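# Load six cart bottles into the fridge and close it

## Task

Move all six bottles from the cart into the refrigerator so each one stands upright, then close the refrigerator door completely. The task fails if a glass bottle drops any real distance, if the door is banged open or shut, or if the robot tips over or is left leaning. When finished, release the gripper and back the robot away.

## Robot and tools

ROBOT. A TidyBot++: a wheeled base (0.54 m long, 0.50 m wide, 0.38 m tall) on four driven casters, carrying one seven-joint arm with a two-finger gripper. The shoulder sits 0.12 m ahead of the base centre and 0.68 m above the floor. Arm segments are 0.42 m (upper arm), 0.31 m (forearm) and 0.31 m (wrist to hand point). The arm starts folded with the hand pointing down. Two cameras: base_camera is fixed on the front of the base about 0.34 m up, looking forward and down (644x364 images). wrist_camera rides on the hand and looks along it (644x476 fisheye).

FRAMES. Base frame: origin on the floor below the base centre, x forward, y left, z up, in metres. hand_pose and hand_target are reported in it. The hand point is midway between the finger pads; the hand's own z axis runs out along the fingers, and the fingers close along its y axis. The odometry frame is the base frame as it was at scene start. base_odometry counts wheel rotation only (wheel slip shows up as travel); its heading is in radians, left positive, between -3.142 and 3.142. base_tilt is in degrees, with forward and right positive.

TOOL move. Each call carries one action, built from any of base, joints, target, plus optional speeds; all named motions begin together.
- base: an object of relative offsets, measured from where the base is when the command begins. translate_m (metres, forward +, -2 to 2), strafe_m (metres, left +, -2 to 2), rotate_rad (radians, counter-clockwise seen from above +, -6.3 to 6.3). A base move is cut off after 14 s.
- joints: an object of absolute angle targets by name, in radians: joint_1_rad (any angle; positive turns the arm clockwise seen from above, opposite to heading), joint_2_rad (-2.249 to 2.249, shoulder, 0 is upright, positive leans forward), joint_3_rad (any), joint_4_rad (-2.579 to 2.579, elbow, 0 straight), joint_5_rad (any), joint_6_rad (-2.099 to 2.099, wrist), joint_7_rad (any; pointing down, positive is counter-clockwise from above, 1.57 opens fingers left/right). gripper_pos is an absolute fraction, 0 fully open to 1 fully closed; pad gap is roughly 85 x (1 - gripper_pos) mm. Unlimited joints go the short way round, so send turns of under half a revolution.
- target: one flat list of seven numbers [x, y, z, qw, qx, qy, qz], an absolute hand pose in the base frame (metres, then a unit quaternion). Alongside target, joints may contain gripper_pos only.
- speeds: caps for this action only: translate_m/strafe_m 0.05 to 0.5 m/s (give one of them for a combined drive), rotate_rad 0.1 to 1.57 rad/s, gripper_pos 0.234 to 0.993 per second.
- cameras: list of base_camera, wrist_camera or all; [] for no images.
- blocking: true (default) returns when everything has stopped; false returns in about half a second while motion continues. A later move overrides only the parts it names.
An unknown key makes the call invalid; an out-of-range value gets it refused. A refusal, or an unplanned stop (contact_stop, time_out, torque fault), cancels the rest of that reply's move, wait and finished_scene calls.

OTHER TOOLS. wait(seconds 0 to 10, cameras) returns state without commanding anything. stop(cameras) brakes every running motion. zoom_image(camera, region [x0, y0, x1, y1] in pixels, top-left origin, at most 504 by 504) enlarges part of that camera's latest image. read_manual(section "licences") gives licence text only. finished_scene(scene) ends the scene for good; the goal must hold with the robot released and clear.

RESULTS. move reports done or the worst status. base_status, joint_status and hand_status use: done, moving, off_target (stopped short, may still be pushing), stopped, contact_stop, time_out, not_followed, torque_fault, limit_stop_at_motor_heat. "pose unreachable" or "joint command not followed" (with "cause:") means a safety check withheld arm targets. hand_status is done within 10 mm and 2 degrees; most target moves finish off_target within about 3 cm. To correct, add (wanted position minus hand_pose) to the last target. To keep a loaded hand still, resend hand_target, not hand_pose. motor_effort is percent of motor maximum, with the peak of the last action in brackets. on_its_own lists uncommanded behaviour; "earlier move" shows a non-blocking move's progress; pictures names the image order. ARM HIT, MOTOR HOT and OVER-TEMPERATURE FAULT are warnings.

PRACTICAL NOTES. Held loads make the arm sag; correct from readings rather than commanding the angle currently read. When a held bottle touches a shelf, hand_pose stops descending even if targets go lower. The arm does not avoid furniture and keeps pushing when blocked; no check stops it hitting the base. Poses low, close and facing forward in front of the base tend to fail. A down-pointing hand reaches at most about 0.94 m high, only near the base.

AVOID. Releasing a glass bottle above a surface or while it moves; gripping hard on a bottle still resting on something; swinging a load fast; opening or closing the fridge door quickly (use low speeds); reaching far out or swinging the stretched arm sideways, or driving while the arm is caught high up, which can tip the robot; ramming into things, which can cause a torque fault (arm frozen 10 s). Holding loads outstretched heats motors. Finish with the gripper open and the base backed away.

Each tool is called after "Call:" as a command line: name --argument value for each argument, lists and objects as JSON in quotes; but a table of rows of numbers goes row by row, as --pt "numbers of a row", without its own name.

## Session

Call:
move

Scene clock: 0.00 s.
base_odometry: x=+0.000 y=+0.000 heading=+0.000
base_tilt: forward=+0.4 right=-0.4
base_status: not commanded
joint_positions: joint_1_rad=-0.010 joint_2_rad=-0.372 joint_3_rad=+3.111 joint_4_rad=-2.551 joint_5_rad=+0.029 joint_6_rad=-0.910 joint_7_rad=+1.569 gripper_pos=+0.000
joint_status: not commanded
motor_effort: joint_1_rad=+0 joint_2_rad=-1 joint_3_rad=+1 joint_4_rad=+12 joint_5_rad=+0 joint_6_rad=+1 joint_7_rad=+0
hand_pose: x=+0.2404 y=-0.0022 z=+0.5834 quat_wxyz=(+0.017, +0.999, +0.027, +0.027) (m; base frame)
hand_target: x=+0.2403 y=-0.0022 z=+0.5833 quat_wxyz=(+0.017, +0.999, +0.027, +0.027) (m; base frame)
hand_status: not commanded
pictures: base_camera, wrist_camera
camera_calibration:
wrist_camera: T_world_to_cam=[[0.0890166, -0.992997, 0.0776755, -0.0742896], [-0.99383, -0.0937303, -0.0593049, 0.328058], [0.0661701, -0.0719171, -0.995213, 0.69773], [0, 0, 0, 1]] pos_world=[0.286478, 0.0071584, 0.719617]

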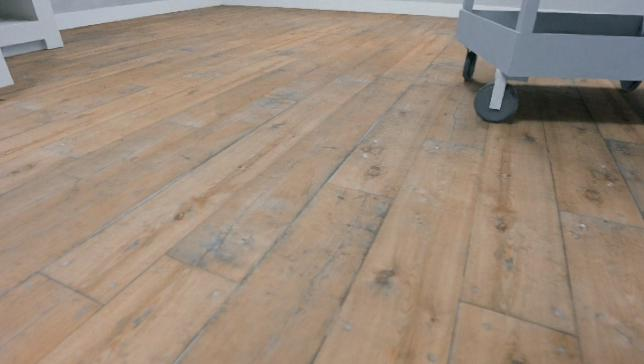

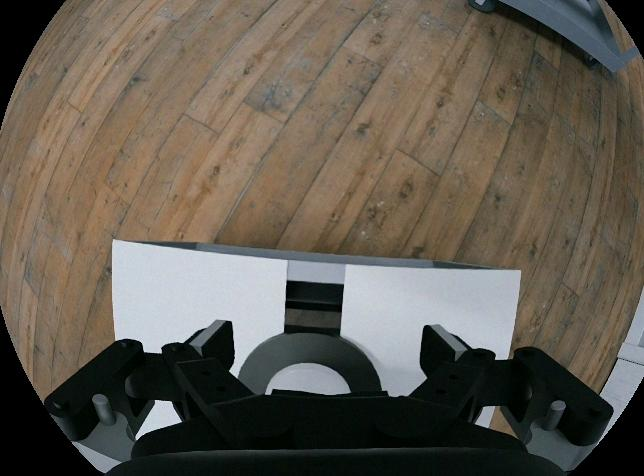

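Call:
move --joints '{"joint_1_rad":0,"joint_2_rad":-0.032,"joint_3_rad":3.1416,"joint_4_rad":-1.33,"joint_5_rad":0,"joint_6_rad":-0.48,"joint_7_rad":1.5708,"gripper_pos":0}'

Scene clock: 5.57 s.
move: done
base_odometry: x=+0.000 y=+0.000 heading=+0.000
base_tilt: forward=+0.4 right=-0.4
base_status: not commanded
joint_positions: joint_1_rad=-0.010 joint_2_rad=-0.057 joint_3_rad=+3.127 joint_4_rad=-1.357 joint_5_rad=+0.029 joint_6_rad=-0.534 joint_7_rad=+1.569 gripper_pos=+0.000
joint_status: all done
motor_effort: joint_1_rad=+1(2) joint_2_rad=-18(18) joint_3_rad=+1(2) joint_4_rad=+18(19) joint_5_rad=+0(2) joint_6_rad=+9(9) joint_7_rad=+0(2)
hand_pose: x=+0.6984 y=+0.0111 z=+1.1051 quat_wxyz=(+0.006, +0.793, +0.015, +0.608) (m; base frame)
hand_target: x=+0.7129 y=+0.0013 z=+1.1230 quat_wxyz=(+0.000, +0.776, +0.000, +0.630) (m; base frame)
hand_status: not commanded
pictures: base_camera, wrist_camera
camera_calibration:
wrist_camera: T_world_to_cam=[[-0.0136849, -0.997087, 0.0750294, -0.0676387], [-0.250763, -0.0692161, -0.965571, 1.29769], [0.967952, -0.0320283, -0.249085, -0.267148], [0, 0, 0, 1]] pos_world=[0.583073, 0.0138229, 1.19154]

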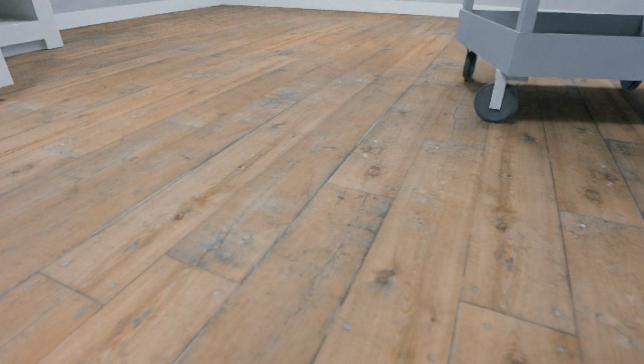

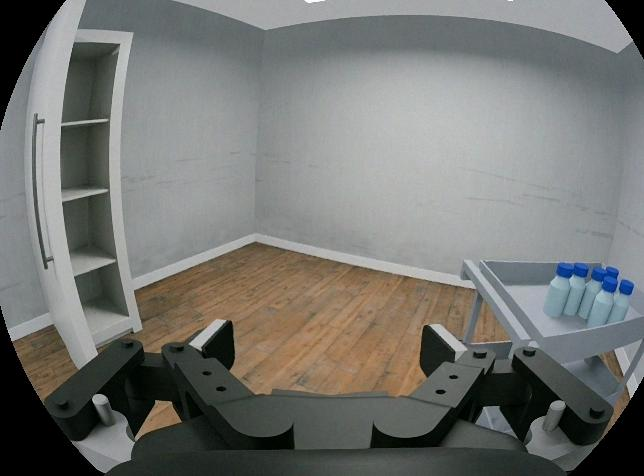

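Call:
zoom_image --camera "wrist_camera" --region '[0, 0, 240, 400]'

Call:
zoom_image --camera "wrist_camera" --region '[440, 220, 644, 440]'

Scaled by 1.260.

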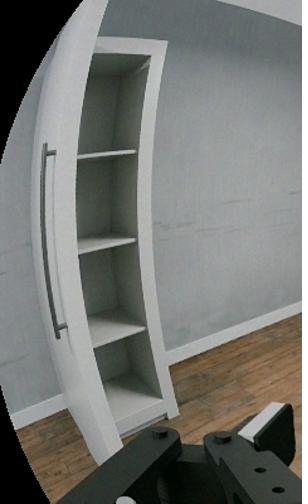

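Scaled by 2.291.

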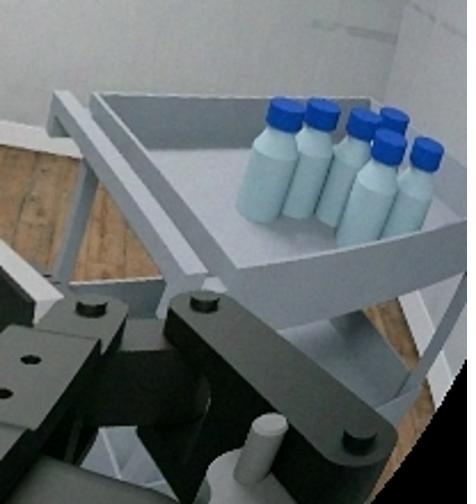

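Call:
zoom_image --camera "base_camera" --region '[0, 0, 120, 100]'

Call:
zoom_image --camera "base_camera" --region '[424, 0, 644, 150]'

Scaled by 4.200.

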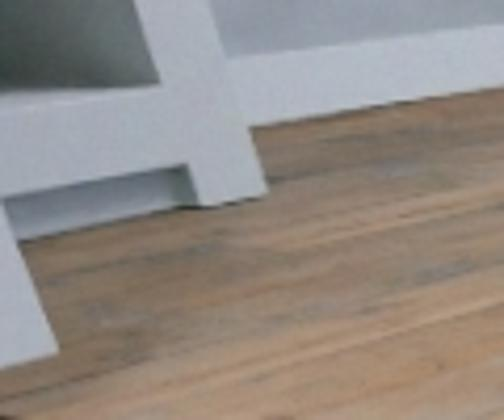

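Scaled by 2.291.

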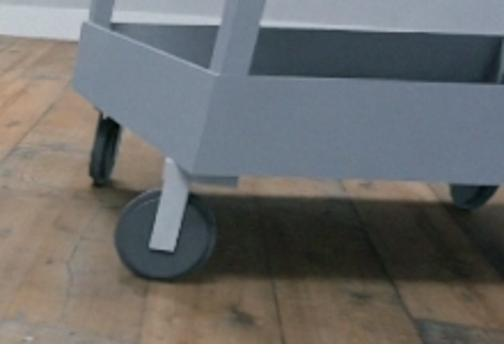

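Call:
move --base '{"translate_m":1.35,"strafe_m":0.15,"rotate_rad":-1.756}' --speeds '{"translate_m":0.5,"rotate_rad":0.9}'

Scene clock: 44.40 s.
move: done
base_odometry: x=+1.350 y=+0.150 heading=-1.756
base_tilt: forward=+0.3 right=-0.4
base_status: done
joint_positions: joint_1_rad=-0.008 joint_2_rad=-0.047 joint_3_rad=+3.140 joint_4_rad=-1.356 joint_5_rad=+0.029 joint_6_rad=-0.530 joint_7_rad=+1.569 gripper_pos=+0.000
joint_status: not commanded
motor_effort: joint_1_rad=+0(2) joint_2_rad=-18(19) joint_3_rad=+1(3) joint_4_rad=+19(19) joint_5_rad=-1(1) joint_6_rad=+9(9) joint_7_rad=+1(1)
hand_pose: x=+0.7030 y=+0.0024 z=+1.1010 quat_wxyz=(+0.010, +0.795, +0.009, +0.606) (m; base frame)
hand_target: x=+0.7129 y=+0.0013 z=+1.1230 quat_wxyz=(+0.000, +0.776, +0.000, +0.630) (m; base frame)
hand_status: not commanded
pictures: base_camera, wrist_camera
camera_calibration:
wrist_camera: T_world_to_cam=[[-0.0276998, -0.996835, 0.0745224, -0.0655092], [-0.256833, -0.0649511, -0.964271, 1.29711], [0.966059, -0.04585, -0.254221, -0.265856], [0, 0, 0, 1]] pos_world=[0.588158, 0.00675722, 1.18806]

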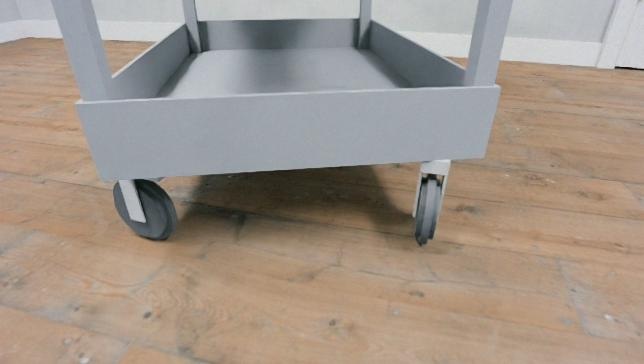

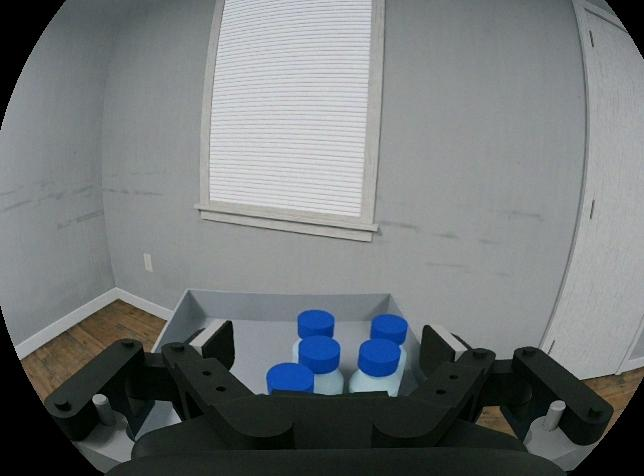

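Call:
move --base '{"translate_m":-0.15,"strafe_m":0.03}' --speeds '{"translate_m":0.4}' --cameras '[]'

Call:
move --joints '{"joint_1_rad":0,"joint_2_rad":0.082,"joint_3_rad":3.1416,"joint_4_rad":-1.85,"joint_5_rad":0,"joint_6_rad":0.14,"joint_7_rad":1.5708,"gripper_pos":0.1}' --cameras '["wrist_camera"]'

Scene clock: 67.90 s.
move: done
base_odometry: x=+1.407 y=+0.292 heading=-1.757
base_tilt: forward=+0.4 right=-0.4
base_status: done
joint_positions: joint_1_rad=-0.008 joint_2_rad=-0.041 joint_3_rad=+3.140 joint_4_rad=-1.355 joint_5_rad=+0.029 joint_6_rad=-0.529 joint_7_rad=+1.569 gripper_pos=+0.000
joint_status: not commanded
motor_effort: joint_1_rad=+0(1) joint_2_rad=-18(21) joint_3_rad=+1(2) joint_4_rad=+18(20) joint_5_rad=+0(1) joint_6_rad=+8(9) joint_7_rad=+1(1)
hand_pose: x=+0.7056 y=+0.0025 z=+1.0983 quat_wxyz=(+0.010, +0.796, +0.009, +0.605) (m; base frame)
hand_target: x=+0.7129 y=+0.0013 z=+1.1230 quat_wxyz=(+0.000, +0.776, +0.000, +0.630) (m; base frame)
hand_status: not commanded
pictures: none
No camera images: "cameras" was empty.

Scene clock: 69.93 s.
move: done
base_odometry: x=+1.407 y=+0.292 heading=-1.757
base_tilt: forward=+0.3 right=-0.4
base_status: not commanded
joint_positions: joint_1_rad=-0.008 joint_2_rad=+0.065 joint_3_rad=+3.140 joint_4_rad=-1.829 joint_5_rad=+0.029 joint_6_rad=+0.086 joint_7_rad=+1.569 gripper_pos=+0.100
joint_status: all done
motor_effort: joint_1_rad=+0(1) joint_2_rad=-21(23) joint_3_rad=+1(2) joint_4_rad=+17(20) joint_5_rad=-1(2) joint_6_rad=+9(10) joint_7_rad=+0(2)
hand_pose: x=+0.7470 y=+0.0081 z=+0.9287 quat_wxyz=(+0.004, +0.786, +0.015, +0.619) (m; base frame)
hand_target: x=+0.7512 y=+0.0013 z=+0.9218 quat_wxyz=(+0.000, +0.781, +0.000, +0.625) (m; base frame)
hand_status: not commanded
pictures: wrist_camera
camera_calibration:
wrist_camera: T_world_to_cam=[[-0.0124803, -0.997264, 0.0728609, -0.055599], [-0.225757, -0.0681749, -0.971795, 1.12642], [0.974104, -0.0285772, -0.224289, -0.385942], [0, 0, 0, 1]] pos_world=[0.629551, 0.0103175, 1.01214]

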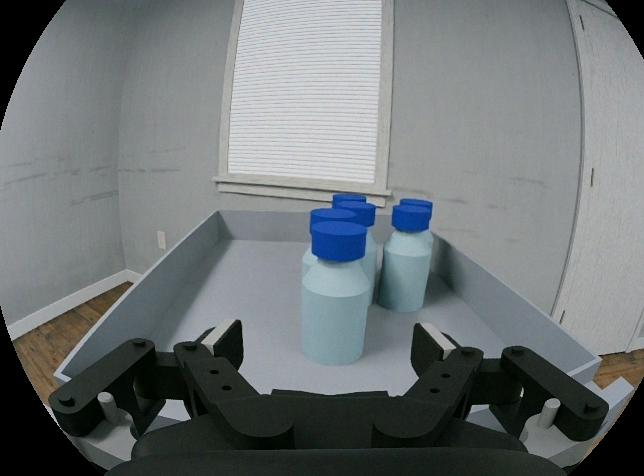

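Call:
move --base '{"translate_m":0.12,"strafe_m":-0.009}' --speeds '{"translate_m":0.2}' --joints '{"joint_1_rad":0,"joint_2_rad":0.105,"joint_3_rad":3.1416,"joint_4_rad":-1.865,"joint_5_rad":0,"joint_6_rad":0.14,"joint_7_rad":1.5708}' --cameras '["wrist_camera"]'

Scene clock: 78.50 s.
move: done
base_odometry: x=+1.377 y=+0.176 heading=-1.756
base_tilt: forward=+0.4 right=-0.4
base_status: done
joint_positions: joint_1_rad=-0.008 joint_2_rad=+0.091 joint_3_rad=+3.140 joint_4_rad=-1.846 joint_5_rad=+0.029 joint_6_rad=+0.092 joint_7_rad=+1.569 gripper_pos=+0.100
joint_status: all done
motor_effort: joint_1_rad=+0(1) joint_2_rad=-21(24) joint_3_rad=+1(2) joint_4_rad=+18(19) joint_5_rad=-1(2) joint_6_rad=+8(9) joint_7_rad=+0(1)
hand_pose: x=+0.7503 y=+0.0082 z=+0.9041 quat_wxyz=(+0.004, +0.797, +0.015, +0.604) (m; base frame)
hand_target: x=+0.7536 y=+0.0013 z=+0.8983 quat_wxyz=(+0.000, +0.793, +0.000, +0.610) (m; base frame)
hand_status: not commanded
pictures: wrist_camera
camera_calibration:
wrist_camera: T_world_to_cam=[[-0.00961602, -0.997247, 0.0735314, -0.0564565], [-0.261739, -0.0684608, -0.962707, 1.12208], [0.965091, -0.0285035, -0.26036, -0.355267], [0, 0, 0, 1]] pos_world=[0.636014, 0.0103911, 0.991888]

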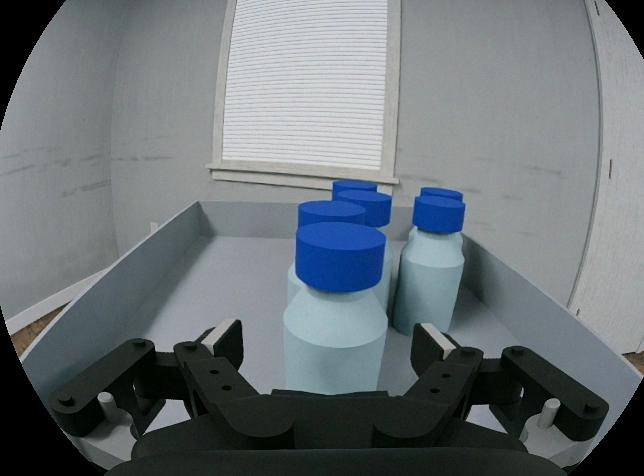

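Call:
move --base '{"translate_m":0.07,"strafe_m":-0.012}' --speeds '{"translate_m":0.15}' --cameras '["wrist_camera"]'

Scene clock: 91.23 s.
move: done
base_odometry: x=+1.352 y=+0.109 heading=-1.756
base_tilt: forward=+0.4 right=-0.4
base_status: done
joint_positions: joint_1_rad=-0.008 joint_2_rad=+0.093 joint_3_rad=+3.140 joint_4_rad=-1.846 joint_5_rad=+0.029 joint_6_rad=+0.092 joint_7_rad=+1.569 gripper_pos=+0.100
joint_status: not commanded
motor_effort: joint_1_rad=+1(1) joint_2_rad=-22(24) joint_3_rad=+0(2) joint_4_rad=+17(19) joint_5_rad=-1(1) joint_6_rad=+9(9) joint_7_rad=+0(1)
hand_pose: x=+0.7509 y=+0.0082 z=+0.9024 quat_wxyz=(+0.004, +0.798, +0.015, +0.603) (m; base frame)
hand_target: x=+0.7536 y=+0.0013 z=+0.8983 quat_wxyz=(+0.000, +0.793, +0.000, +0.610) (m; base frame)
hand_status: not commanded
pictures: wrist_camera
camera_calibration:
wrist_camera: T_world_to_cam=[[-0.00942394, -0.997246, 0.0735659, -0.0564925], [-0.264037, -0.0684765, -0.962079, 1.12175], [0.964466, -0.0284907, -0.262665, -0.353683], [0, 0, 0, 1]] pos_world=[0.636767, 0.0103999, 0.990466]

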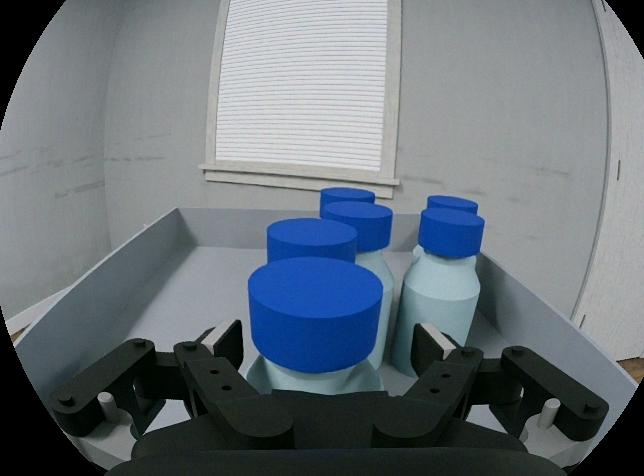

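Call:
move --base '{"strafe_m":0.0045}' --speeds '{"strafe_m":0.1}' --joints '{"joint_2_rad":0.075}' --cameras '["wrist_camera"]'

Scene clock: 98.20 s.
move: done
base_odometry: x=+1.356 y=+0.108 heading=-1.756
base_tilt: forward=+0.4 right=-0.4
base_status: done
joint_positions: joint_1_rad=-0.007 joint_2_rad=+0.092 joint_3_rad=+3.140 joint_4_rad=-1.846 joint_5_rad=+0.029 joint_6_rad=+0.092 joint_7_rad=+1.569 gripper_pos=+0.100
joint_status: all done
motor_effort: joint_1_rad=+1(3) joint_2_rad=-22(23) joint_3_rad=+1(3) joint_4_rad=+18(19) joint_5_rad=+0(1) joint_6_rad=+9(9) joint_7_rad=+0(1)
hand_pose: x=+0.7505 y=+0.0080 z=+0.9034 quat_wxyz=(+0.004, +0.797, +0.015, +0.603) (m; base frame)
hand_target: x=+0.7469 y=+0.0013 z=+0.9172 quat_wxyz=(+0.000, +0.783, +0.000, +0.622) (m; base frame)
hand_status: not commanded
pictures: wrist_camera
camera_calibration:
wrist_camera: T_world_to_cam=[[-0.00991709, -0.997243, 0.073545, -0.0564195], [-0.262593, -0.0683701, -0.962481, 1.12185], [0.964856, -0.0288574, -0.261191, -0.354735], [0, 0, 0, 1]] pos_world=[0.636299, 0.0102004, 0.991257]

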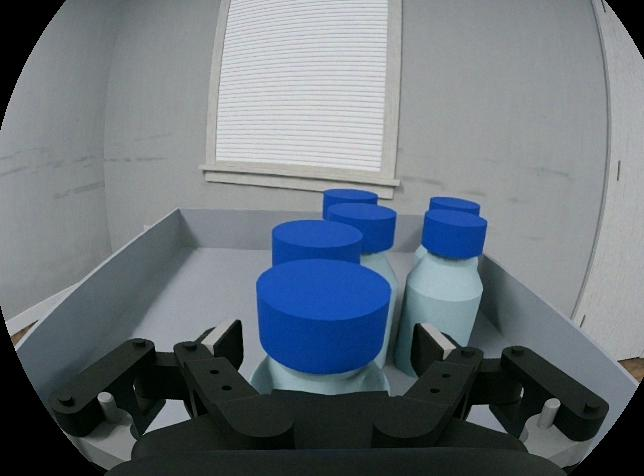

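Call:
move --joints '{"joint_2_rad":0.052}' --cameras '[]'

Scene clock: 100.33 s.
move: done
base_odometry: x=+1.356 y=+0.108 heading=-1.756
base_tilt: forward=+0.4 right=-0.3
base_status: not commanded
joint_positions: joint_1_rad=-0.007 joint_2_rad=+0.083 joint_3_rad=+3.140 joint_4_rad=-1.846 joint_5_rad=+0.029 joint_6_rad=+0.092 joint_7_rad=+1.569 gripper_pos=+0.100
joint_status: all done
motor_effort: joint_1_rad=+0(1) joint_2_rad=-22(24) joint_3_rad=+1(1) joint_4_rad=+18(19) joint_5_rad=+0(1) joint_6_rad=+8(9) joint_7_rad=+0(1)
hand_pose: x=+0.7486 y=+0.0079 z=+0.9089 quat_wxyz=(+0.004, +0.795, +0.015, +0.607) (m; base frame)
hand_target: x=+0.7413 y=+0.0013 z=+0.9316 quat_wxyz=(+0.000, +0.776, +0.000, +0.631) (m; base frame)
hand_status: not commanded
pictures: none
No camera images: "cameras" was empty.

Call:
move --joints '{"gripper_pos":0.5}' --speeds '{"gripper_pos":0.3}' --cameras '["wrist_camera"]'

Call:
move --joints '{"joint_1_rad":0,"joint_2_rad":0.01,"joint_3_rad":3.1416,"joint_4_rad":-1.56,"joint_5_rad":0,"joint_6_rad":-0.25,"joint_7_rad":1.5708}' --cameras '[]'

Call:
move --joints '{"joint_1_rad":0,"joint_2_rad":-0.032,"joint_3_rad":3.1416,"joint_4_rad":-1.33,"joint_5_rad":0,"joint_6_rad":-0.48,"joint_7_rad":1.5708}' --cameras '["wrist_camera"]'

Scene clock: 107.43 s.
move: off_target
base_odometry: x=+1.356 y=+0.108 heading=-1.756
base_tilt: forward=+0.4 right=-0.4
base_status: not commanded
joint_positions: joint_1_rad=-0.007 joint_2_rad=+0.082 joint_3_rad=+3.140 joint_4_rad=-1.847 joint_5_rad=+0.029 joint_6_rad=+0.093 joint_7_rad=+1.569 gripper_pos=+0.426
joint_status: gripper_pos off_target (ended at +0.426, target +0.500)
motor_effort: joint_1_rad=+1(2) joint_2_rad=-20(22) joint_3_rad=+1(2) joint_4_rad=+18(20) joint_5_rad=-1(1) joint_6_rad=+9(10) joint_7_rad=+0(1)
hand_pose: x=+0.7483 y=+0.0080 z=+0.9094 quat_wxyz=(+0.004, +0.794, +0.015, +0.607) (m; base frame)
hand_target: x=+0.7413 y=+0.0013 z=+0.9316 quat_wxyz=(+0.000, +0.776, +0.000, +0.631) (m; base frame)
hand_status: not commanded
pictures: wrist_camera
camera_calibration:
wrist_camera: T_world_to_cam=[[-0.0105368, -0.99725, 0.0733516, -0.0561975], [-0.252982, -0.0683106, -0.965056, 1.1222], [0.967414, -0.0287252, -0.251567, -0.361718], [0, 0, 0, 1]] pos_world=[0.633236, 0.010225, 0.996116]

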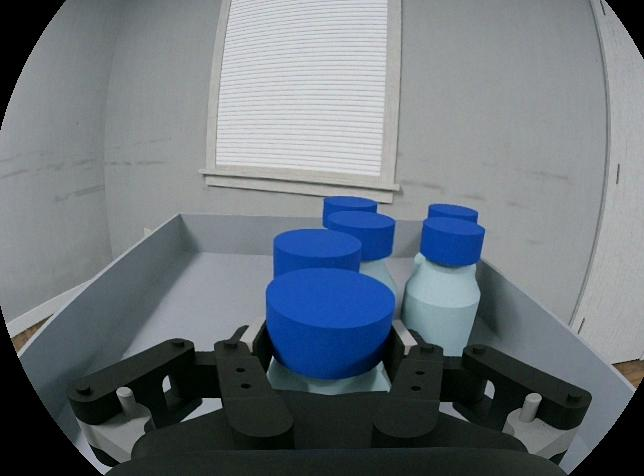

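Scene clock: 108.83 s.
move: done
base_odometry: x=+1.356 y=+0.108 heading=-1.756
base_tilt: forward=+0.4 right=-0.4
base_status: not commanded
joint_positions: joint_1_rad=-0.007 joint_2_rad=+0.062 joint_3_rad=+3.140 joint_4_rad=-1.609 joint_5_rad=+0.029 joint_6_rad=-0.202 joint_7_rad=+1.569 gripper_pos=+0.426
joint_status: all done
motor_effort: joint_1_rad=+0(2) joint_2_rad=-24(26) joint_3_rad=+1(2) joint_4_rad=+22(23) joint_5_rad=+0(2) joint_6_rad=+12(14) joint_7_rad=+0(2)
hand_pose: x=+0.7549 y=+0.0054 z=+0.9779 quat_wxyz=(+0.007, +0.805, +0.013, +0.593) (m; base frame)
hand_target: x=+0.7392 y=+0.0013 z=+1.0260 quat_wxyz=(+0.000, +0.790, +0.000, +0.614) (m; base frame)
hand_status: not commanded
pictures: none
No camera images: "cameras" was empty.

Scene clock: 110.40 s.
move: done
base_odometry: x=+1.356 y=+0.108 heading=-1.756
base_tilt: forward=+0.3 right=-0.4
base_status: not commanded
joint_positions: joint_1_rad=-0.007 joint_2_rad=+0.013 joint_3_rad=+3.140 joint_4_rad=-1.372 joint_5_rad=+0.029 joint_6_rad=-0.433 joint_7_rad=+1.569 gripper_pos=+0.426
joint_status: all done
motor_effort: joint_1_rad=+1(1) joint_2_rad=-23(27) joint_3_rad=+1(2) joint_4_rad=+20(24) joint_5_rad=+0(2) joint_6_rad=+11(13) joint_7_rad=+0(2)
hand_pose: x=+0.7351 y=+0.0033 z=+1.0845 quat_wxyz=(+0.010, +0.789, +0.010, +0.615) (m; base frame)
hand_target: x=+0.7129 y=+0.0013 z=+1.1230 quat_wxyz=(+0.000, +0.776, +0.000, +0.630) (m; base frame)
hand_status: not commanded
pictures: wrist_camera
camera_calibration:
wrist_camera: T_world_to_cam=[[-0.0268326, -0.996878, 0.074259, -0.0628883], [-0.236241, -0.0658578, -0.96946, 1.28005], [0.971324, -0.0435562, -0.233736, -0.327175], [0, 0, 0, 1]] pos_world=[0.618506, 0.00735874, 1.16915]

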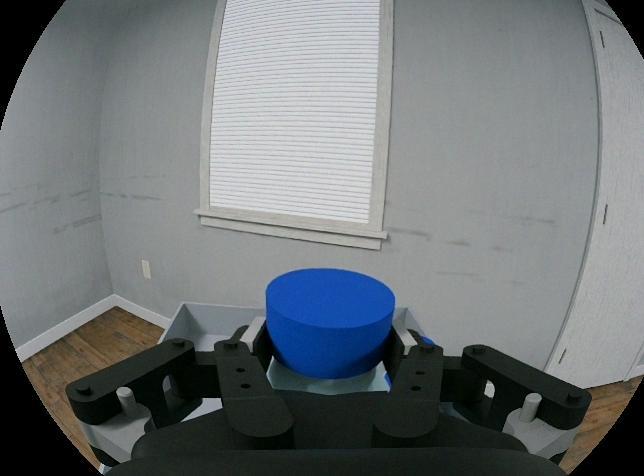

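Call:
move --base '{"translate_m":-0.097,"strafe_m":0.0165,"rotate_rad":2.956}' --speeds '{"translate_m":0.4,"rotate_rad":1.0}' --cameras '["wrist_camera","base_camera"]'

Scene clock: 116.50 s.
move: done
base_odometry: x=+1.390 y=+0.200 heading=+1.200
base_tilt: forward=+0.4 right=-0.4
base_status: done
joint_positions: joint_1_rad=-0.001 joint_2_rad=+0.005 joint_3_rad=+3.139 joint_4_rad=-1.372 joint_5_rad=+0.029 joint_6_rad=-0.436 joint_7_rad=+1.569 gripper_pos=+0.426
joint_status: not commanded
motor_effort: joint_1_rad=+0(3) joint_2_rad=-23(27) joint_3_rad=+1(4) joint_4_rad=+22(23) joint_5_rad=-1(2) joint_6_rad=+12(12) joint_7_rad=+0(1)
hand_pose: x=+0.7316 y=+0.0000 z=+1.0887 quat_wxyz=(+0.011, +0.787, +0.008, +0.617) (m; base frame)
hand_target: x=+0.7129 y=+0.0013 z=+1.1230 quat_wxyz=(+0.000, +0.776, +0.000, +0.630) (m; base frame)
hand_status: not commanded
pictures: base_camera, wrist_camera
camera_calibration:
wrist_camera: T_world_to_cam=[[-0.0325731, -0.996721, 0.0740708, -0.0621751], [-0.231809, -0.0645553, -0.970617, 1.28104], [0.972216, -0.0487862, -0.228946, -0.328781], [0, 0, 0, 1]] pos_world=[0.614576, 0.00468659, 1.17273]

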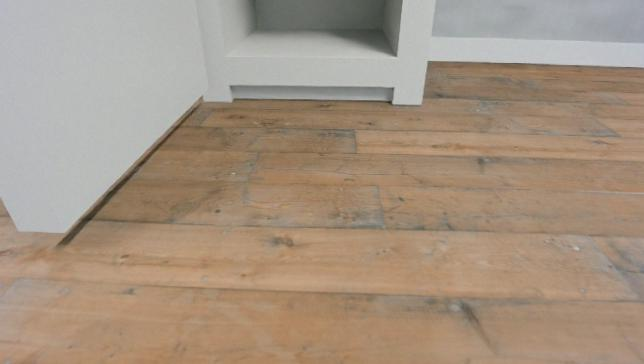

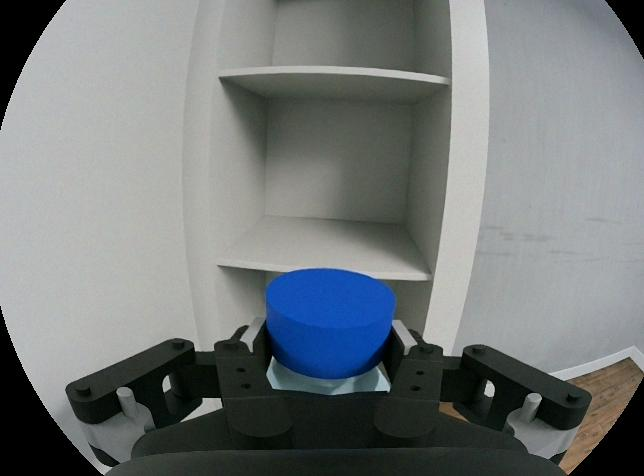

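Call:
move --base '{"translate_m":0.261,"strafe_m":-0.022,"rotate_rad":-0.13}' --speeds '{"translate_m":0.3}' --cameras '["wrist_camera","base_camera"]'

Scene clock: 135.97 s.
move: done
base_odometry: x=+1.506 y=+0.436 heading=+1.069
base_tilt: forward=+0.4 right=-0.4
base_status: done
joint_positions: joint_1_rad=+0.001 joint_2_rad=+0.001 joint_3_rad=+3.144 joint_4_rad=-1.372 joint_5_rad=+0.029 joint_6_rad=-0.438 joint_7_rad=+1.569 gripper_pos=+0.426
joint_status: not commanded
motor_effort: joint_1_rad=+1(3) joint_2_rad=-23(26) joint_3_rad=+1(4) joint_4_rad=+21(23) joint_5_rad=+0(1) joint_6_rad=+12(12) joint_7_rad=+1(1)
hand_pose: x=+0.7300 y=-0.0043 z=+1.0904 quat_wxyz=(+0.013, +0.787, +0.005, +0.617) (m; base frame)
hand_target: x=+0.7129 y=+0.0013 z=+1.1230 quat_wxyz=(+0.000, +0.776, +0.000, +0.630) (m; base frame)
hand_status: not commanded
pictures: base_camera, wrist_camera
camera_calibration:
wrist_camera: T_world_to_cam=[[-0.0397564, -0.996469, 0.0739466, -0.0612641], [-0.230443, -0.0628665, -0.971053, 1.28159], [0.972273, -0.055646, -0.22713, -0.329071], [0, 0, 0, 1]] pos_world=[0.612843, 0.00120945, 1.17428]

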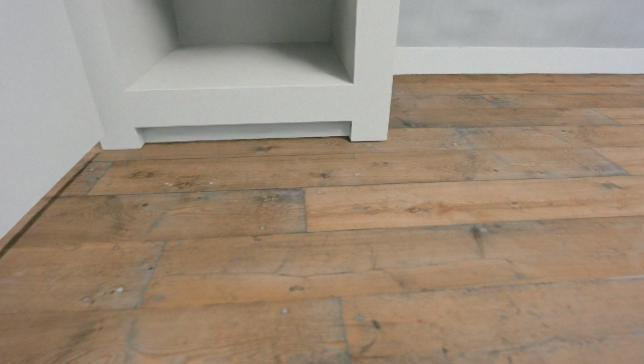

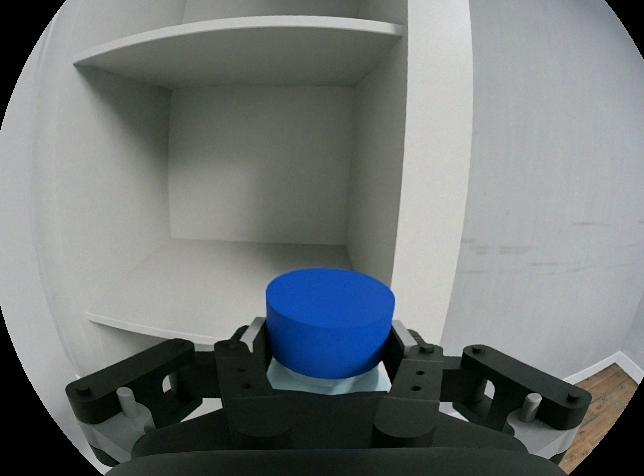

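Call:
move --base '{"translate_m":0.3,"strafe_m":0.035}' --speeds '{"translate_m":0.3}' --cameras '["wrist_camera"]'

Scene clock: 152.70 s.
move: done
base_odometry: x=+1.620 y=+0.716 heading=+1.069
base_tilt: forward=+0.4 right=-0.4
base_status: done
joint_positions: joint_1_rad=+0.001 joint_2_rad=-0.001 joint_3_rad=+3.144 joint_4_rad=-1.372 joint_5_rad=+0.029 joint_6_rad=-0.439 joint_7_rad=+1.569 gripper_pos=+0.426
joint_status: not commanded
motor_effort: joint_1_rad=+1(1) joint_2_rad=-23(26) joint_3_rad=+1(2) joint_4_rad=+21(23) joint_5_rad=-1(1) joint_6_rad=+11(12) joint_7_rad=+0(1)
hand_pose: x=+0.7290 y=-0.0043 z=+1.0916 quat_wxyz=(+0.013, +0.786, +0.005, +0.618) (m; base frame)
hand_target: x=+0.7129 y=+0.0013 z=+1.1230 quat_wxyz=(+0.000, +0.776, +0.000, +0.630) (m; base frame)
hand_status: not commanded
pictures: wrist_camera
camera_calibration:
wrist_camera: T_world_to_cam=[[-0.0398964, -0.996469, 0.0738763, -0.0612154], [-0.228806, -0.0628598, -0.97144, 1.28176], [0.972654, -0.0556604, -0.225491, -0.329938], [0, 0, 0, 1]] pos_world=[0.611748, 0.0012073, 1.17528]

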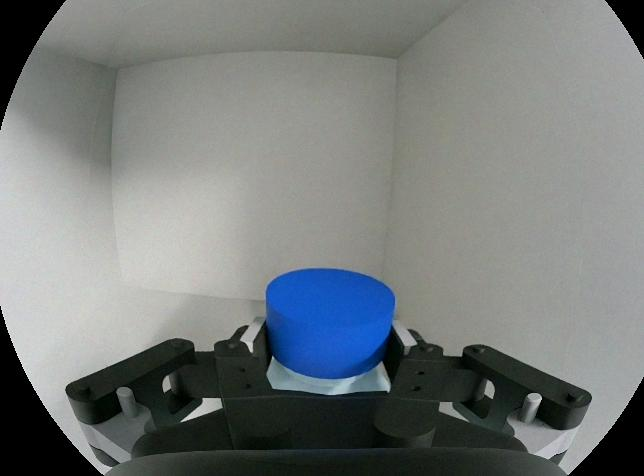

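Call:
move

Scene clock: 162.93 s.
base_odometry: x=+1.620 y=+0.716 heading=+1.069
base_tilt: forward=+0.4 right=-0.4
base_status: done
joint_positions: joint_1_rad=+0.001 joint_2_rad=-0.001 joint_3_rad=+3.144 joint_4_rad=-1.372 joint_5_rad=+0.029 joint_6_rad=-0.439 joint_7_rad=+1.569 gripper_pos=+0.426
joint_status: not commanded
motor_effort: joint_1_rad=+0(1) joint_2_rad=-22(26) joint_3_rad=+1(2) joint_4_rad=+22(23) joint_5_rad=+0(1) joint_6_rad=+11(12) joint_7_rad=+0(1)
hand_pose: x=+0.7290 y=-0.0043 z=+1.0916 quat_wxyz=(+0.013, +0.786, +0.005, +0.618) (m; base frame)
hand_target: x=+0.7129 y=+0.0013 z=+1.1230 quat_wxyz=(+0.000, +0.776, +0.000, +0.630) (m; base frame)
hand_status: not commanded
pictures: base_camera, wrist_camera
camera_calibration:
wrist_camera: T_world_to_cam=[[-0.0398964, -0.996469, 0.0738763, -0.0612154], [-0.228806, -0.0628598, -0.97144, 1.28176], [0.972654, -0.0556604, -0.225491, -0.329938], [0, 0, 0, 1]] pos_world=[0.611748, 0.0012073, 1.17528]

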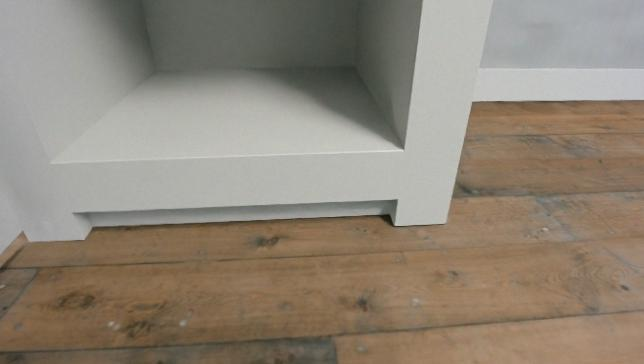

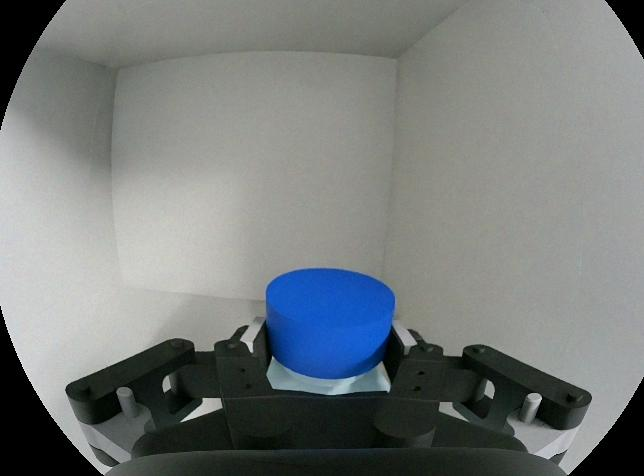

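Call:
move --base '{"translate_m": 0.28}' --speeds '{"translate_m": 0.25}' --cameras '["wrist_camera"]'

Call:
move --joints '{"joint_1_rad": 0, "joint_2_rad": -0.045, "joint_3_rad": 3.1416, "joint_4_rad": -1.55, "joint_5_rad": 0, "joint_6_rad": -0.20, "joint_7_rad": 1.5708}' --cameras '["wrist_camera"]'

Call:
move --joints '{"joint_4_rad": -1.575}' --cameras '["wrist_camera"]'

Scene clock: 168.63 s.
move: done
base_odometry: x=+1.754 y=+0.961 heading=+1.069
base_tilt: forward=+0.4 right=-0.4
base_status: done
joint_positions: joint_1_rad=+0.001 joint_2_rad=-0.003 joint_3_rad=+3.144 joint_4_rad=-1.372 joint_5_rad=+0.029 joint_6_rad=-0.439 joint_7_rad=+1.569 gripper_pos=+0.426
joint_status: not commanded
motor_effort: joint_1_rad=+0(1) joint_2_rad=-23(26) joint_3_rad=+1(2) joint_4_rad=+21(23) joint_5_rad=-1(1) joint_6_rad=+12(12) joint_7_rad=+0(1)
hand_pose: x=+0.7282 y=-0.0043 z=+1.0927 quat_wxyz=(+0.013, +0.786, +0.005, +0.618) (m; base frame)
hand_target: x=+0.7129 y=+0.0013 z=+1.1230 quat_wxyz=(+0.000, +0.776, +0.000, +0.630) (m; base frame)
hand_status: not commanded
pictures: wrist_camera
camera_calibration:
wrist_camera: T_world_to_cam=[[-0.0400159, -0.996469, 0.0738157, -0.0611723], [-0.227394, -0.0628547, -0.971772, 1.2819], [0.97298, -0.0556715, -0.224075, -0.330712], [0, 0, 0, 1]] pos_world=[0.610823, 0.00120568, 1.17612]

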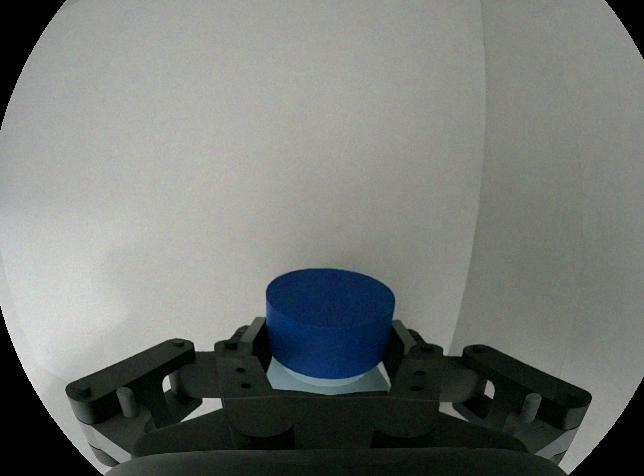

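Scene clock: 169.87 s.
move: done
base_odometry: x=+1.754 y=+0.961 heading=+1.069
base_tilt: forward=+0.3 right=-0.4
base_status: not commanded
joint_positions: joint_1_rad=+0.001 joint_2_rad=-0.008 joint_3_rad=+3.144 joint_4_rad=-1.530 joint_5_rad=+0.029 joint_6_rad=-0.258 joint_7_rad=+1.569 gripper_pos=+0.426
joint_status: all done
motor_effort: joint_1_rad=-1(1) joint_2_rad=-20(24) joint_3_rad=+0(2) joint_4_rad=+20(22) joint_5_rad=-1(2) joint_6_rad=+10(12) joint_7_rad=+0(1)
hand_pose: x=+0.7340 y=-0.0028 z=+1.0532 quat_wxyz=(+0.012, +0.777, +0.007, +0.629) (m; base frame)
hand_target: x=+0.7222 y=+0.0013 z=+1.0811 quat_wxyz=(+0.000, +0.753, +0.000, +0.658) (m; base frame)
hand_status: not commanded
pictures: wrist_camera
camera_calibration:
wrist_camera: T_world_to_cam=[[-0.0368556, -0.996616, 0.0734751, -0.0584723], [-0.20008, -0.0646772, -0.977642, 1.23111], [0.979086, -0.0507326, -0.197019, -0.378005], [0, 0, 0, 1]] pos_world=[0.614265, 0.00217288, 1.1334]

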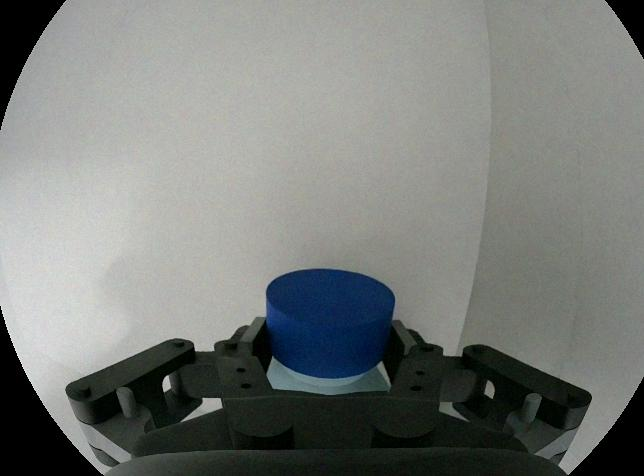

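Scene clock: 170.47 s.
move: done
base_odometry: x=+1.754 y=+0.961 heading=+1.069
base_tilt: forward=+0.4 right=-0.4
base_status: not commanded
joint_positions: joint_1_rad=+0.001 joint_2_rad=-0.016 joint_3_rad=+3.144 joint_4_rad=-1.545 joint_5_rad=+0.029 joint_6_rad=-0.242 joint_7_rad=+1.569 gripper_pos=+0.426
joint_status: all done
motor_effort: joint_1_rad=+0(2) joint_2_rad=-19(20) joint_3_rad=+0(1) joint_4_rad=+18(20) joint_5_rad=-2(2) joint_6_rad=+8(10) joint_7_rad=+0(1)
hand_pose: x=+0.7314 y=-0.0027 z=+1.0534 quat_wxyz=(+0.012, +0.774, +0.007, +0.633) (m; base frame)
hand_target: x=+0.7215 y=+0.0013 z=+1.0656 quat_wxyz=(+0.000, +0.761, +0.000, +0.649) (m; base frame)
hand_status: not commanded
pictures: wrist_camera
camera_calibration:
wrist_camera: T_world_to_cam=[[-0.0370182, -0.99663, 0.0731945, -0.0580313], [-0.191879, -0.064793, -0.979278, 1.22654], [0.98072, -0.0502955, -0.188834, -0.385258], [0, 0, 0, 1]] pos_world=[0.611029, 0.00225857, 1.13262]

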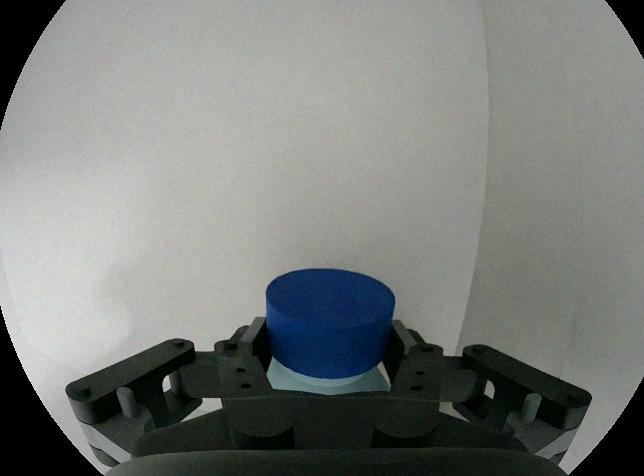

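Call:
move --joints '{"joint_4_rad": -1.60, "joint_6_rad": -0.205}' --cameras '["wrist_camera"]'

Scene clock: 174.50 s.
move: done
base_odometry: x=+1.754 y=+0.961 heading=+1.069
base_tilt: forward=+0.4 right=-0.4
base_status: not commanded
joint_positions: joint_1_rad=+0.001 joint_2_rad=-0.025 joint_3_rad=+3.144 joint_4_rad=-1.559 joint_5_rad=+0.029 joint_6_rad=-0.232 joint_7_rad=+1.569 gripper_pos=+0.426
joint_status: all done
motor_effort: joint_1_rad=-1(2) joint_2_rad=-17(19) joint_3_rad=-1(1) joint_4_rad=+16(19) joint_5_rad=-1(2) joint_6_rad=+6(8) joint_7_rad=+0(1)
hand_pose: x=+0.7281 y=-0.0026 z=+1.0538 quat_wxyz=(+0.012, +0.772, +0.007, +0.635) (m; base frame)
hand_target: x=+0.7201 y=+0.0013 z=+1.0486 quat_wxyz=(+0.000, +0.771, +0.000, +0.637) (m; base frame)
hand_status: not commanded
pictures: wrist_camera
camera_calibration:
wrist_camera: T_world_to_cam=[[-0.0371526, -0.996646, 0.0729189, -0.0576893], [-0.185915, -0.0648017, -0.980427, 1.22311], [0.981863, -0.0499822, -0.182884, -0.389074], [0, 0, 0, 1]] pos_world=[0.607269, 0.00231724, 1.13222]

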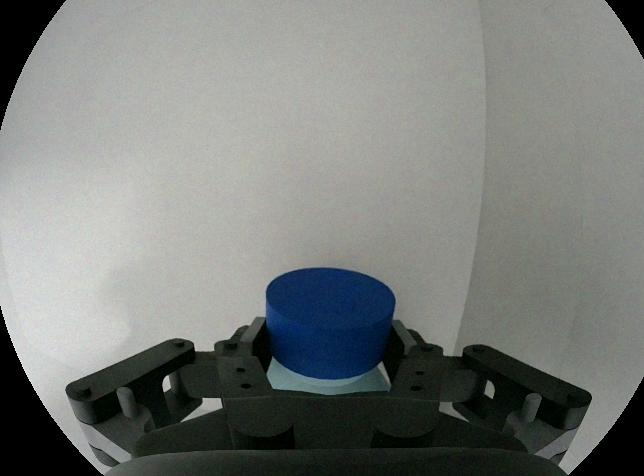

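Call:
move --joints '{"joint_2_rad": -0.04, "joint_4_rad": -1.515, "joint_6_rad": -0.33}' --cameras '["wrist_camera"]'

Scene clock: 181.97 s.
move: done
base_odometry: x=+1.754 y=+0.961 heading=+1.069
base_tilt: forward=+0.4 right=-0.4
base_status: not commanded
joint_positions: joint_1_rad=+0.001 joint_2_rad=-0.025 joint_3_rad=+3.144 joint_4_rad=-1.532 joint_5_rad=+0.029 joint_6_rad=-0.287 joint_7_rad=+1.569 gripper_pos=+0.426
joint_status: all done
motor_effort: joint_1_rad=+0(2) joint_2_rad=-19(21) joint_3_rad=+1(2) joint_4_rad=+19(19) joint_5_rad=-1(2) joint_6_rad=+8(9) joint_7_rad=+0(1)
hand_pose: x=+0.7258 y=-0.0029 z=+1.0533 quat_wxyz=(+0.012, +0.782, +0.007, +0.624) (m; base frame)
hand_target: x=+0.7179 y=+0.0013 z=+1.0600 quat_wxyz=(+0.000, +0.785, +0.000, +0.620) (m; base frame)
hand_status: not commanded
pictures: wrist_camera
camera_calibration:
wrist_camera: T_world_to_cam=[[-0.0363867, -0.996607, 0.0738244, -0.0595792], [-0.214291, -0.0643738, -0.974646, 1.23671], [0.976092, -0.051284, -0.211221, -0.352889], [0, 0, 0, 1]] pos_world=[0.6073, 0.00213713, 1.13522]

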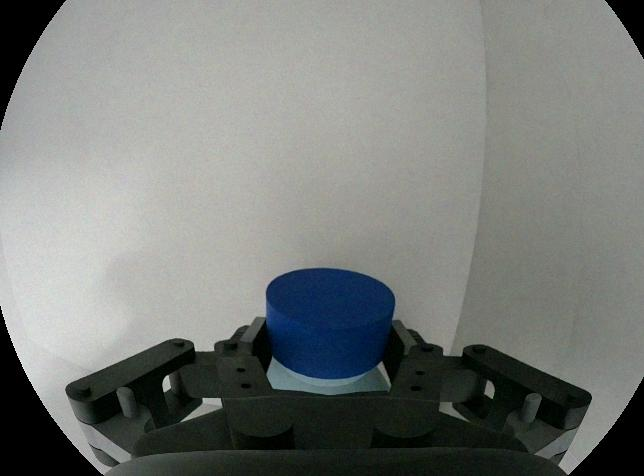

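Call:
move --joints '{"joint_2_rad": -0.025, "joint_4_rad": -1.525, "joint_6_rad": -0.375}' --cameras '["wrist_camera"]'

Scene clock: 183.93 s.
move: done
base_odometry: x=+1.754 y=+0.961 heading=+1.069
base_tilt: forward=+0.4 right=-0.4
base_status: not commanded
joint_positions: joint_1_rad=+0.001 joint_2_rad=-0.025 joint_3_rad=+3.144 joint_4_rad=-1.525 joint_5_rad=+0.029 joint_6_rad=-0.303 joint_7_rad=+1.569 gripper_pos=+0.426
joint_status: all done
motor_effort: joint_1_rad=+2(2) joint_2_rad=-17(20) joint_3_rad=+2(3) joint_4_rad=+16(18) joint_5_rad=+0(1) joint_6_rad=+6(8) joint_7_rad=+0(1)
hand_pose: x=+0.7251 y=-0.0030 z=+1.0532 quat_wxyz=(+0.012, +0.784, +0.006, +0.620) (m; base frame)
hand_target: x=+0.7190 y=+0.0013 z=+1.0314 quat_wxyz=(+0.000, +0.806, +0.000, +0.592) (m; base frame)
hand_status: not commanded
pictures: wrist_camera
camera_calibration:
wrist_camera: T_world_to_cam=[[-0.0362056, -0.996596, 0.0740692, -0.0601043], [-0.222285, -0.0642299, -0.972864, 1.24038], [0.974309, -0.0516876, -0.219203, -0.342494], [0, 0, 0, 1]] pos_world=[0.607237, 0.00206731, 1.1361]

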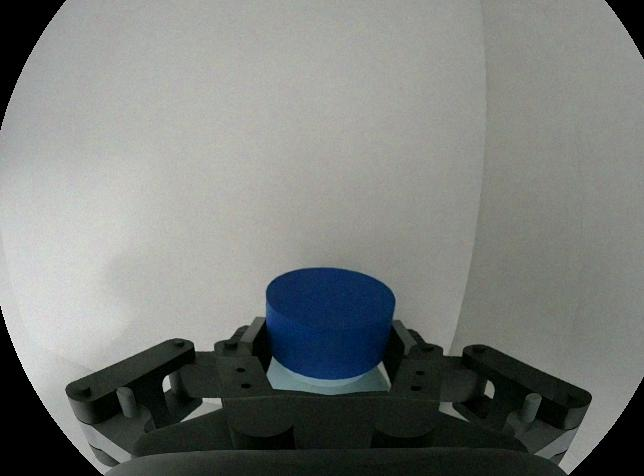

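Call:
move --joints '{"gripper_pos": 0.17}' --speeds '{"gripper_pos": 0.3}' --cameras '["wrist_camera"]'

Scene clock: 187.87 s.
move: done
base_odometry: x=+1.754 y=+0.961 heading=+1.069
base_tilt: forward=+0.4 right=-0.4
base_status: not commanded
joint_positions: joint_1_rad=+0.001 joint_2_rad=-0.025 joint_3_rad=+3.144 joint_4_rad=-1.525 joint_5_rad=+0.029 joint_6_rad=-0.322 joint_7_rad=+1.569 gripper_pos=+0.172
joint_status: all done
motor_effort: joint_1_rad=+0(2) joint_2_rad=-19(19) joint_3_rad=+1(3) joint_4_rad=+18(20) joint_5_rad=-1(1) joint_6_rad=+9(9) joint_7_rad=+1(1)
hand_pose: x=+0.7237 y=-0.0032 z=+1.0475 quat_wxyz=(+0.012, +0.790, +0.006, +0.613) (m; base frame)
hand_target: x=+0.7190 y=+0.0013 z=+1.0314 quat_wxyz=(+0.000, +0.806, +0.000, +0.592) (m; base frame)
hand_status: not commanded
pictures: wrist_camera
camera_calibration:
wrist_camera: T_world_to_cam=[[-0.0353369, -0.996583, 0.0746581, -0.0611333], [-0.240752, -0.0640157, -0.968473, 1.24324], [0.969943, -0.0521969, -0.237667, -0.319883], [0, 0, 0, 1]] pos_world=[0.60742, 0.00196547, 1.13258]

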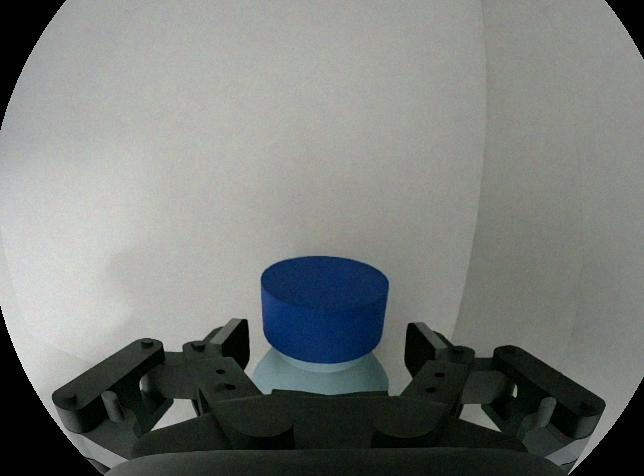

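Call:
move --base '{"translate_m": -0.55}' --speeds '{"translate_m": 0.4}' --cameras '["wrist_camera"]'

Call:
move --base '{"translate_m": -0.342, "strafe_m": -0.045, "rotate_rad": -2.825}' --joints '{"joint_1_rad": 0, "joint_2_rad": -0.032, "joint_3_rad": 3.1416, "joint_4_rad": -1.33, "joint_5_rad": 0, "joint_6_rad": -0.48, "joint_7_rad": 1.5708, "gripper_pos": 0.1}' --speeds '{"translate_m": 0.4, "rotate_rad": 1.2}'

Scene clock: 197.97 s.
move: done
base_odometry: x=+1.490 y=+0.479 heading=+1.069
base_tilt: forward=+0.3 right=-0.4
base_status: done
joint_positions: joint_1_rad=+0.001 joint_2_rad=-0.020 joint_3_rad=+3.144 joint_4_rad=-1.525 joint_5_rad=+0.029 joint_6_rad=-0.322 joint_7_rad=+1.569 gripper_pos=+0.172
joint_status: not commanded
motor_effort: joint_1_rad=+0(1) joint_2_rad=-19(23) joint_3_rad=+1(2) joint_4_rad=+18(20) joint_5_rad=+0(1) joint_6_rad=+9(9) joint_7_rad=+1(1)
hand_pose: x=+0.7254 y=-0.0032 z=+1.0446 quat_wxyz=(+0.012, +0.791, +0.006, +0.611) (m; base frame)
hand_target: x=+0.7190 y=+0.0013 z=+1.0314 quat_wxyz=(+0.000, +0.806, +0.000, +0.592) (m; base frame)
hand_status: not commanded
pictures: wrist_camera
camera_calibration:
wrist_camera: T_world_to_cam=[[-0.0349789, -0.996583, 0.0748234, -0.0612886], [-0.245388, -0.0640127, -0.967309, 1.243], [0.968794, -0.0521962, -0.24231, -0.31658], [0, 0, 0, 1]] pos_world=[0.609574, 0.00196409, 1.13024]

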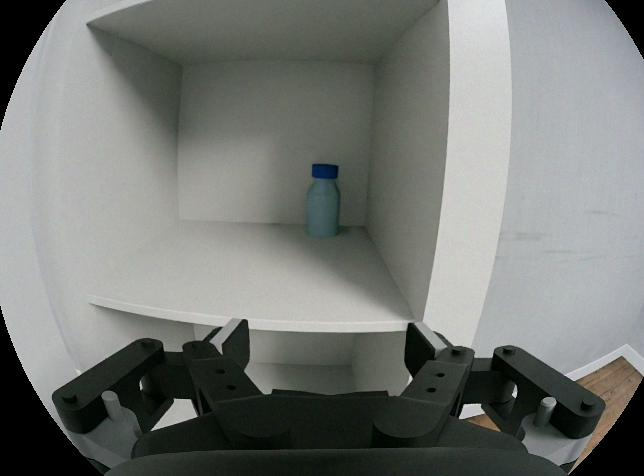

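Scene clock: 201.50 s.
move: done
base_odometry: x=+1.364 y=+0.158 heading=-1.756
base_tilt: forward=+0.3 right=-0.4
base_status: done
joint_positions: joint_1_rad=+0.000 joint_2_rad=-0.019 joint_3_rad=+3.144 joint_4_rad=-1.354 joint_5_rad=+0.029 joint_6_rad=-0.419 joint_7_rad=+1.569 gripper_pos=+0.100
joint_status: all done
motor_effort: joint_1_rad=+0(3) joint_2_rad=-19(22) joint_3_rad=+1(3) joint_4_rad=+17(20) joint_5_rad=-1(1) joint_6_rad=+9(10) joint_7_rad=+0(2)
hand_pose: x=+0.7227 y=-0.0041 z=+1.1191 quat_wxyz=(+0.013, +0.769, +0.005, +0.639) (m; base frame)
hand_target: x=+0.7129 y=+0.0013 z=+1.1230 quat_wxyz=(+0.000, +0.776, +0.000, +0.630) (m; base frame)
hand_status: not commanded
pictures: base_camera, wrist_camera
camera_calibration:
wrist_camera: T_world_to_cam=[[-0.0433044, -0.996481, 0.0717714, -0.0584983], [-0.17513, -0.0631551, -0.982518, 1.28061], [0.983593, -0.0551167, -0.171779, -0.385543], [0, 0, 0, 1]] pos_world=[0.600957, 0.00133479, 1.19619]

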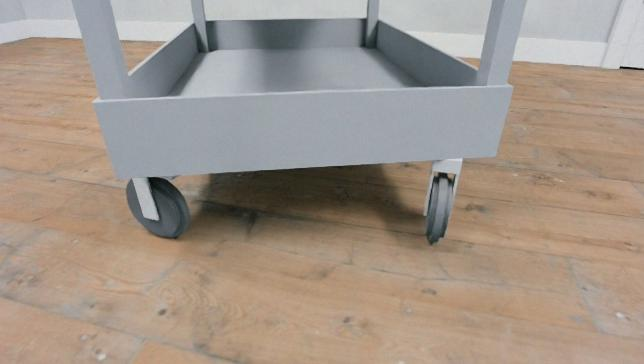

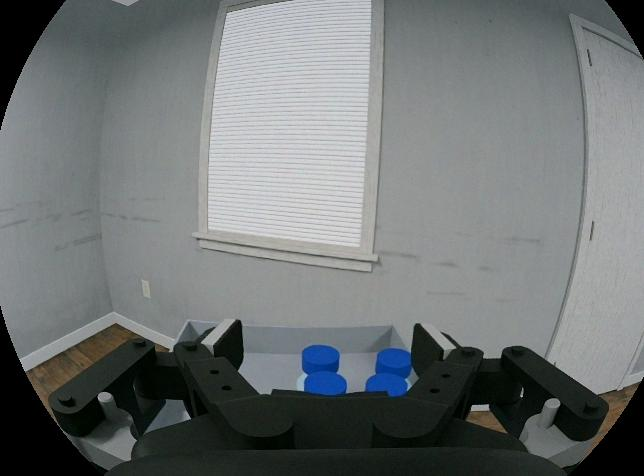

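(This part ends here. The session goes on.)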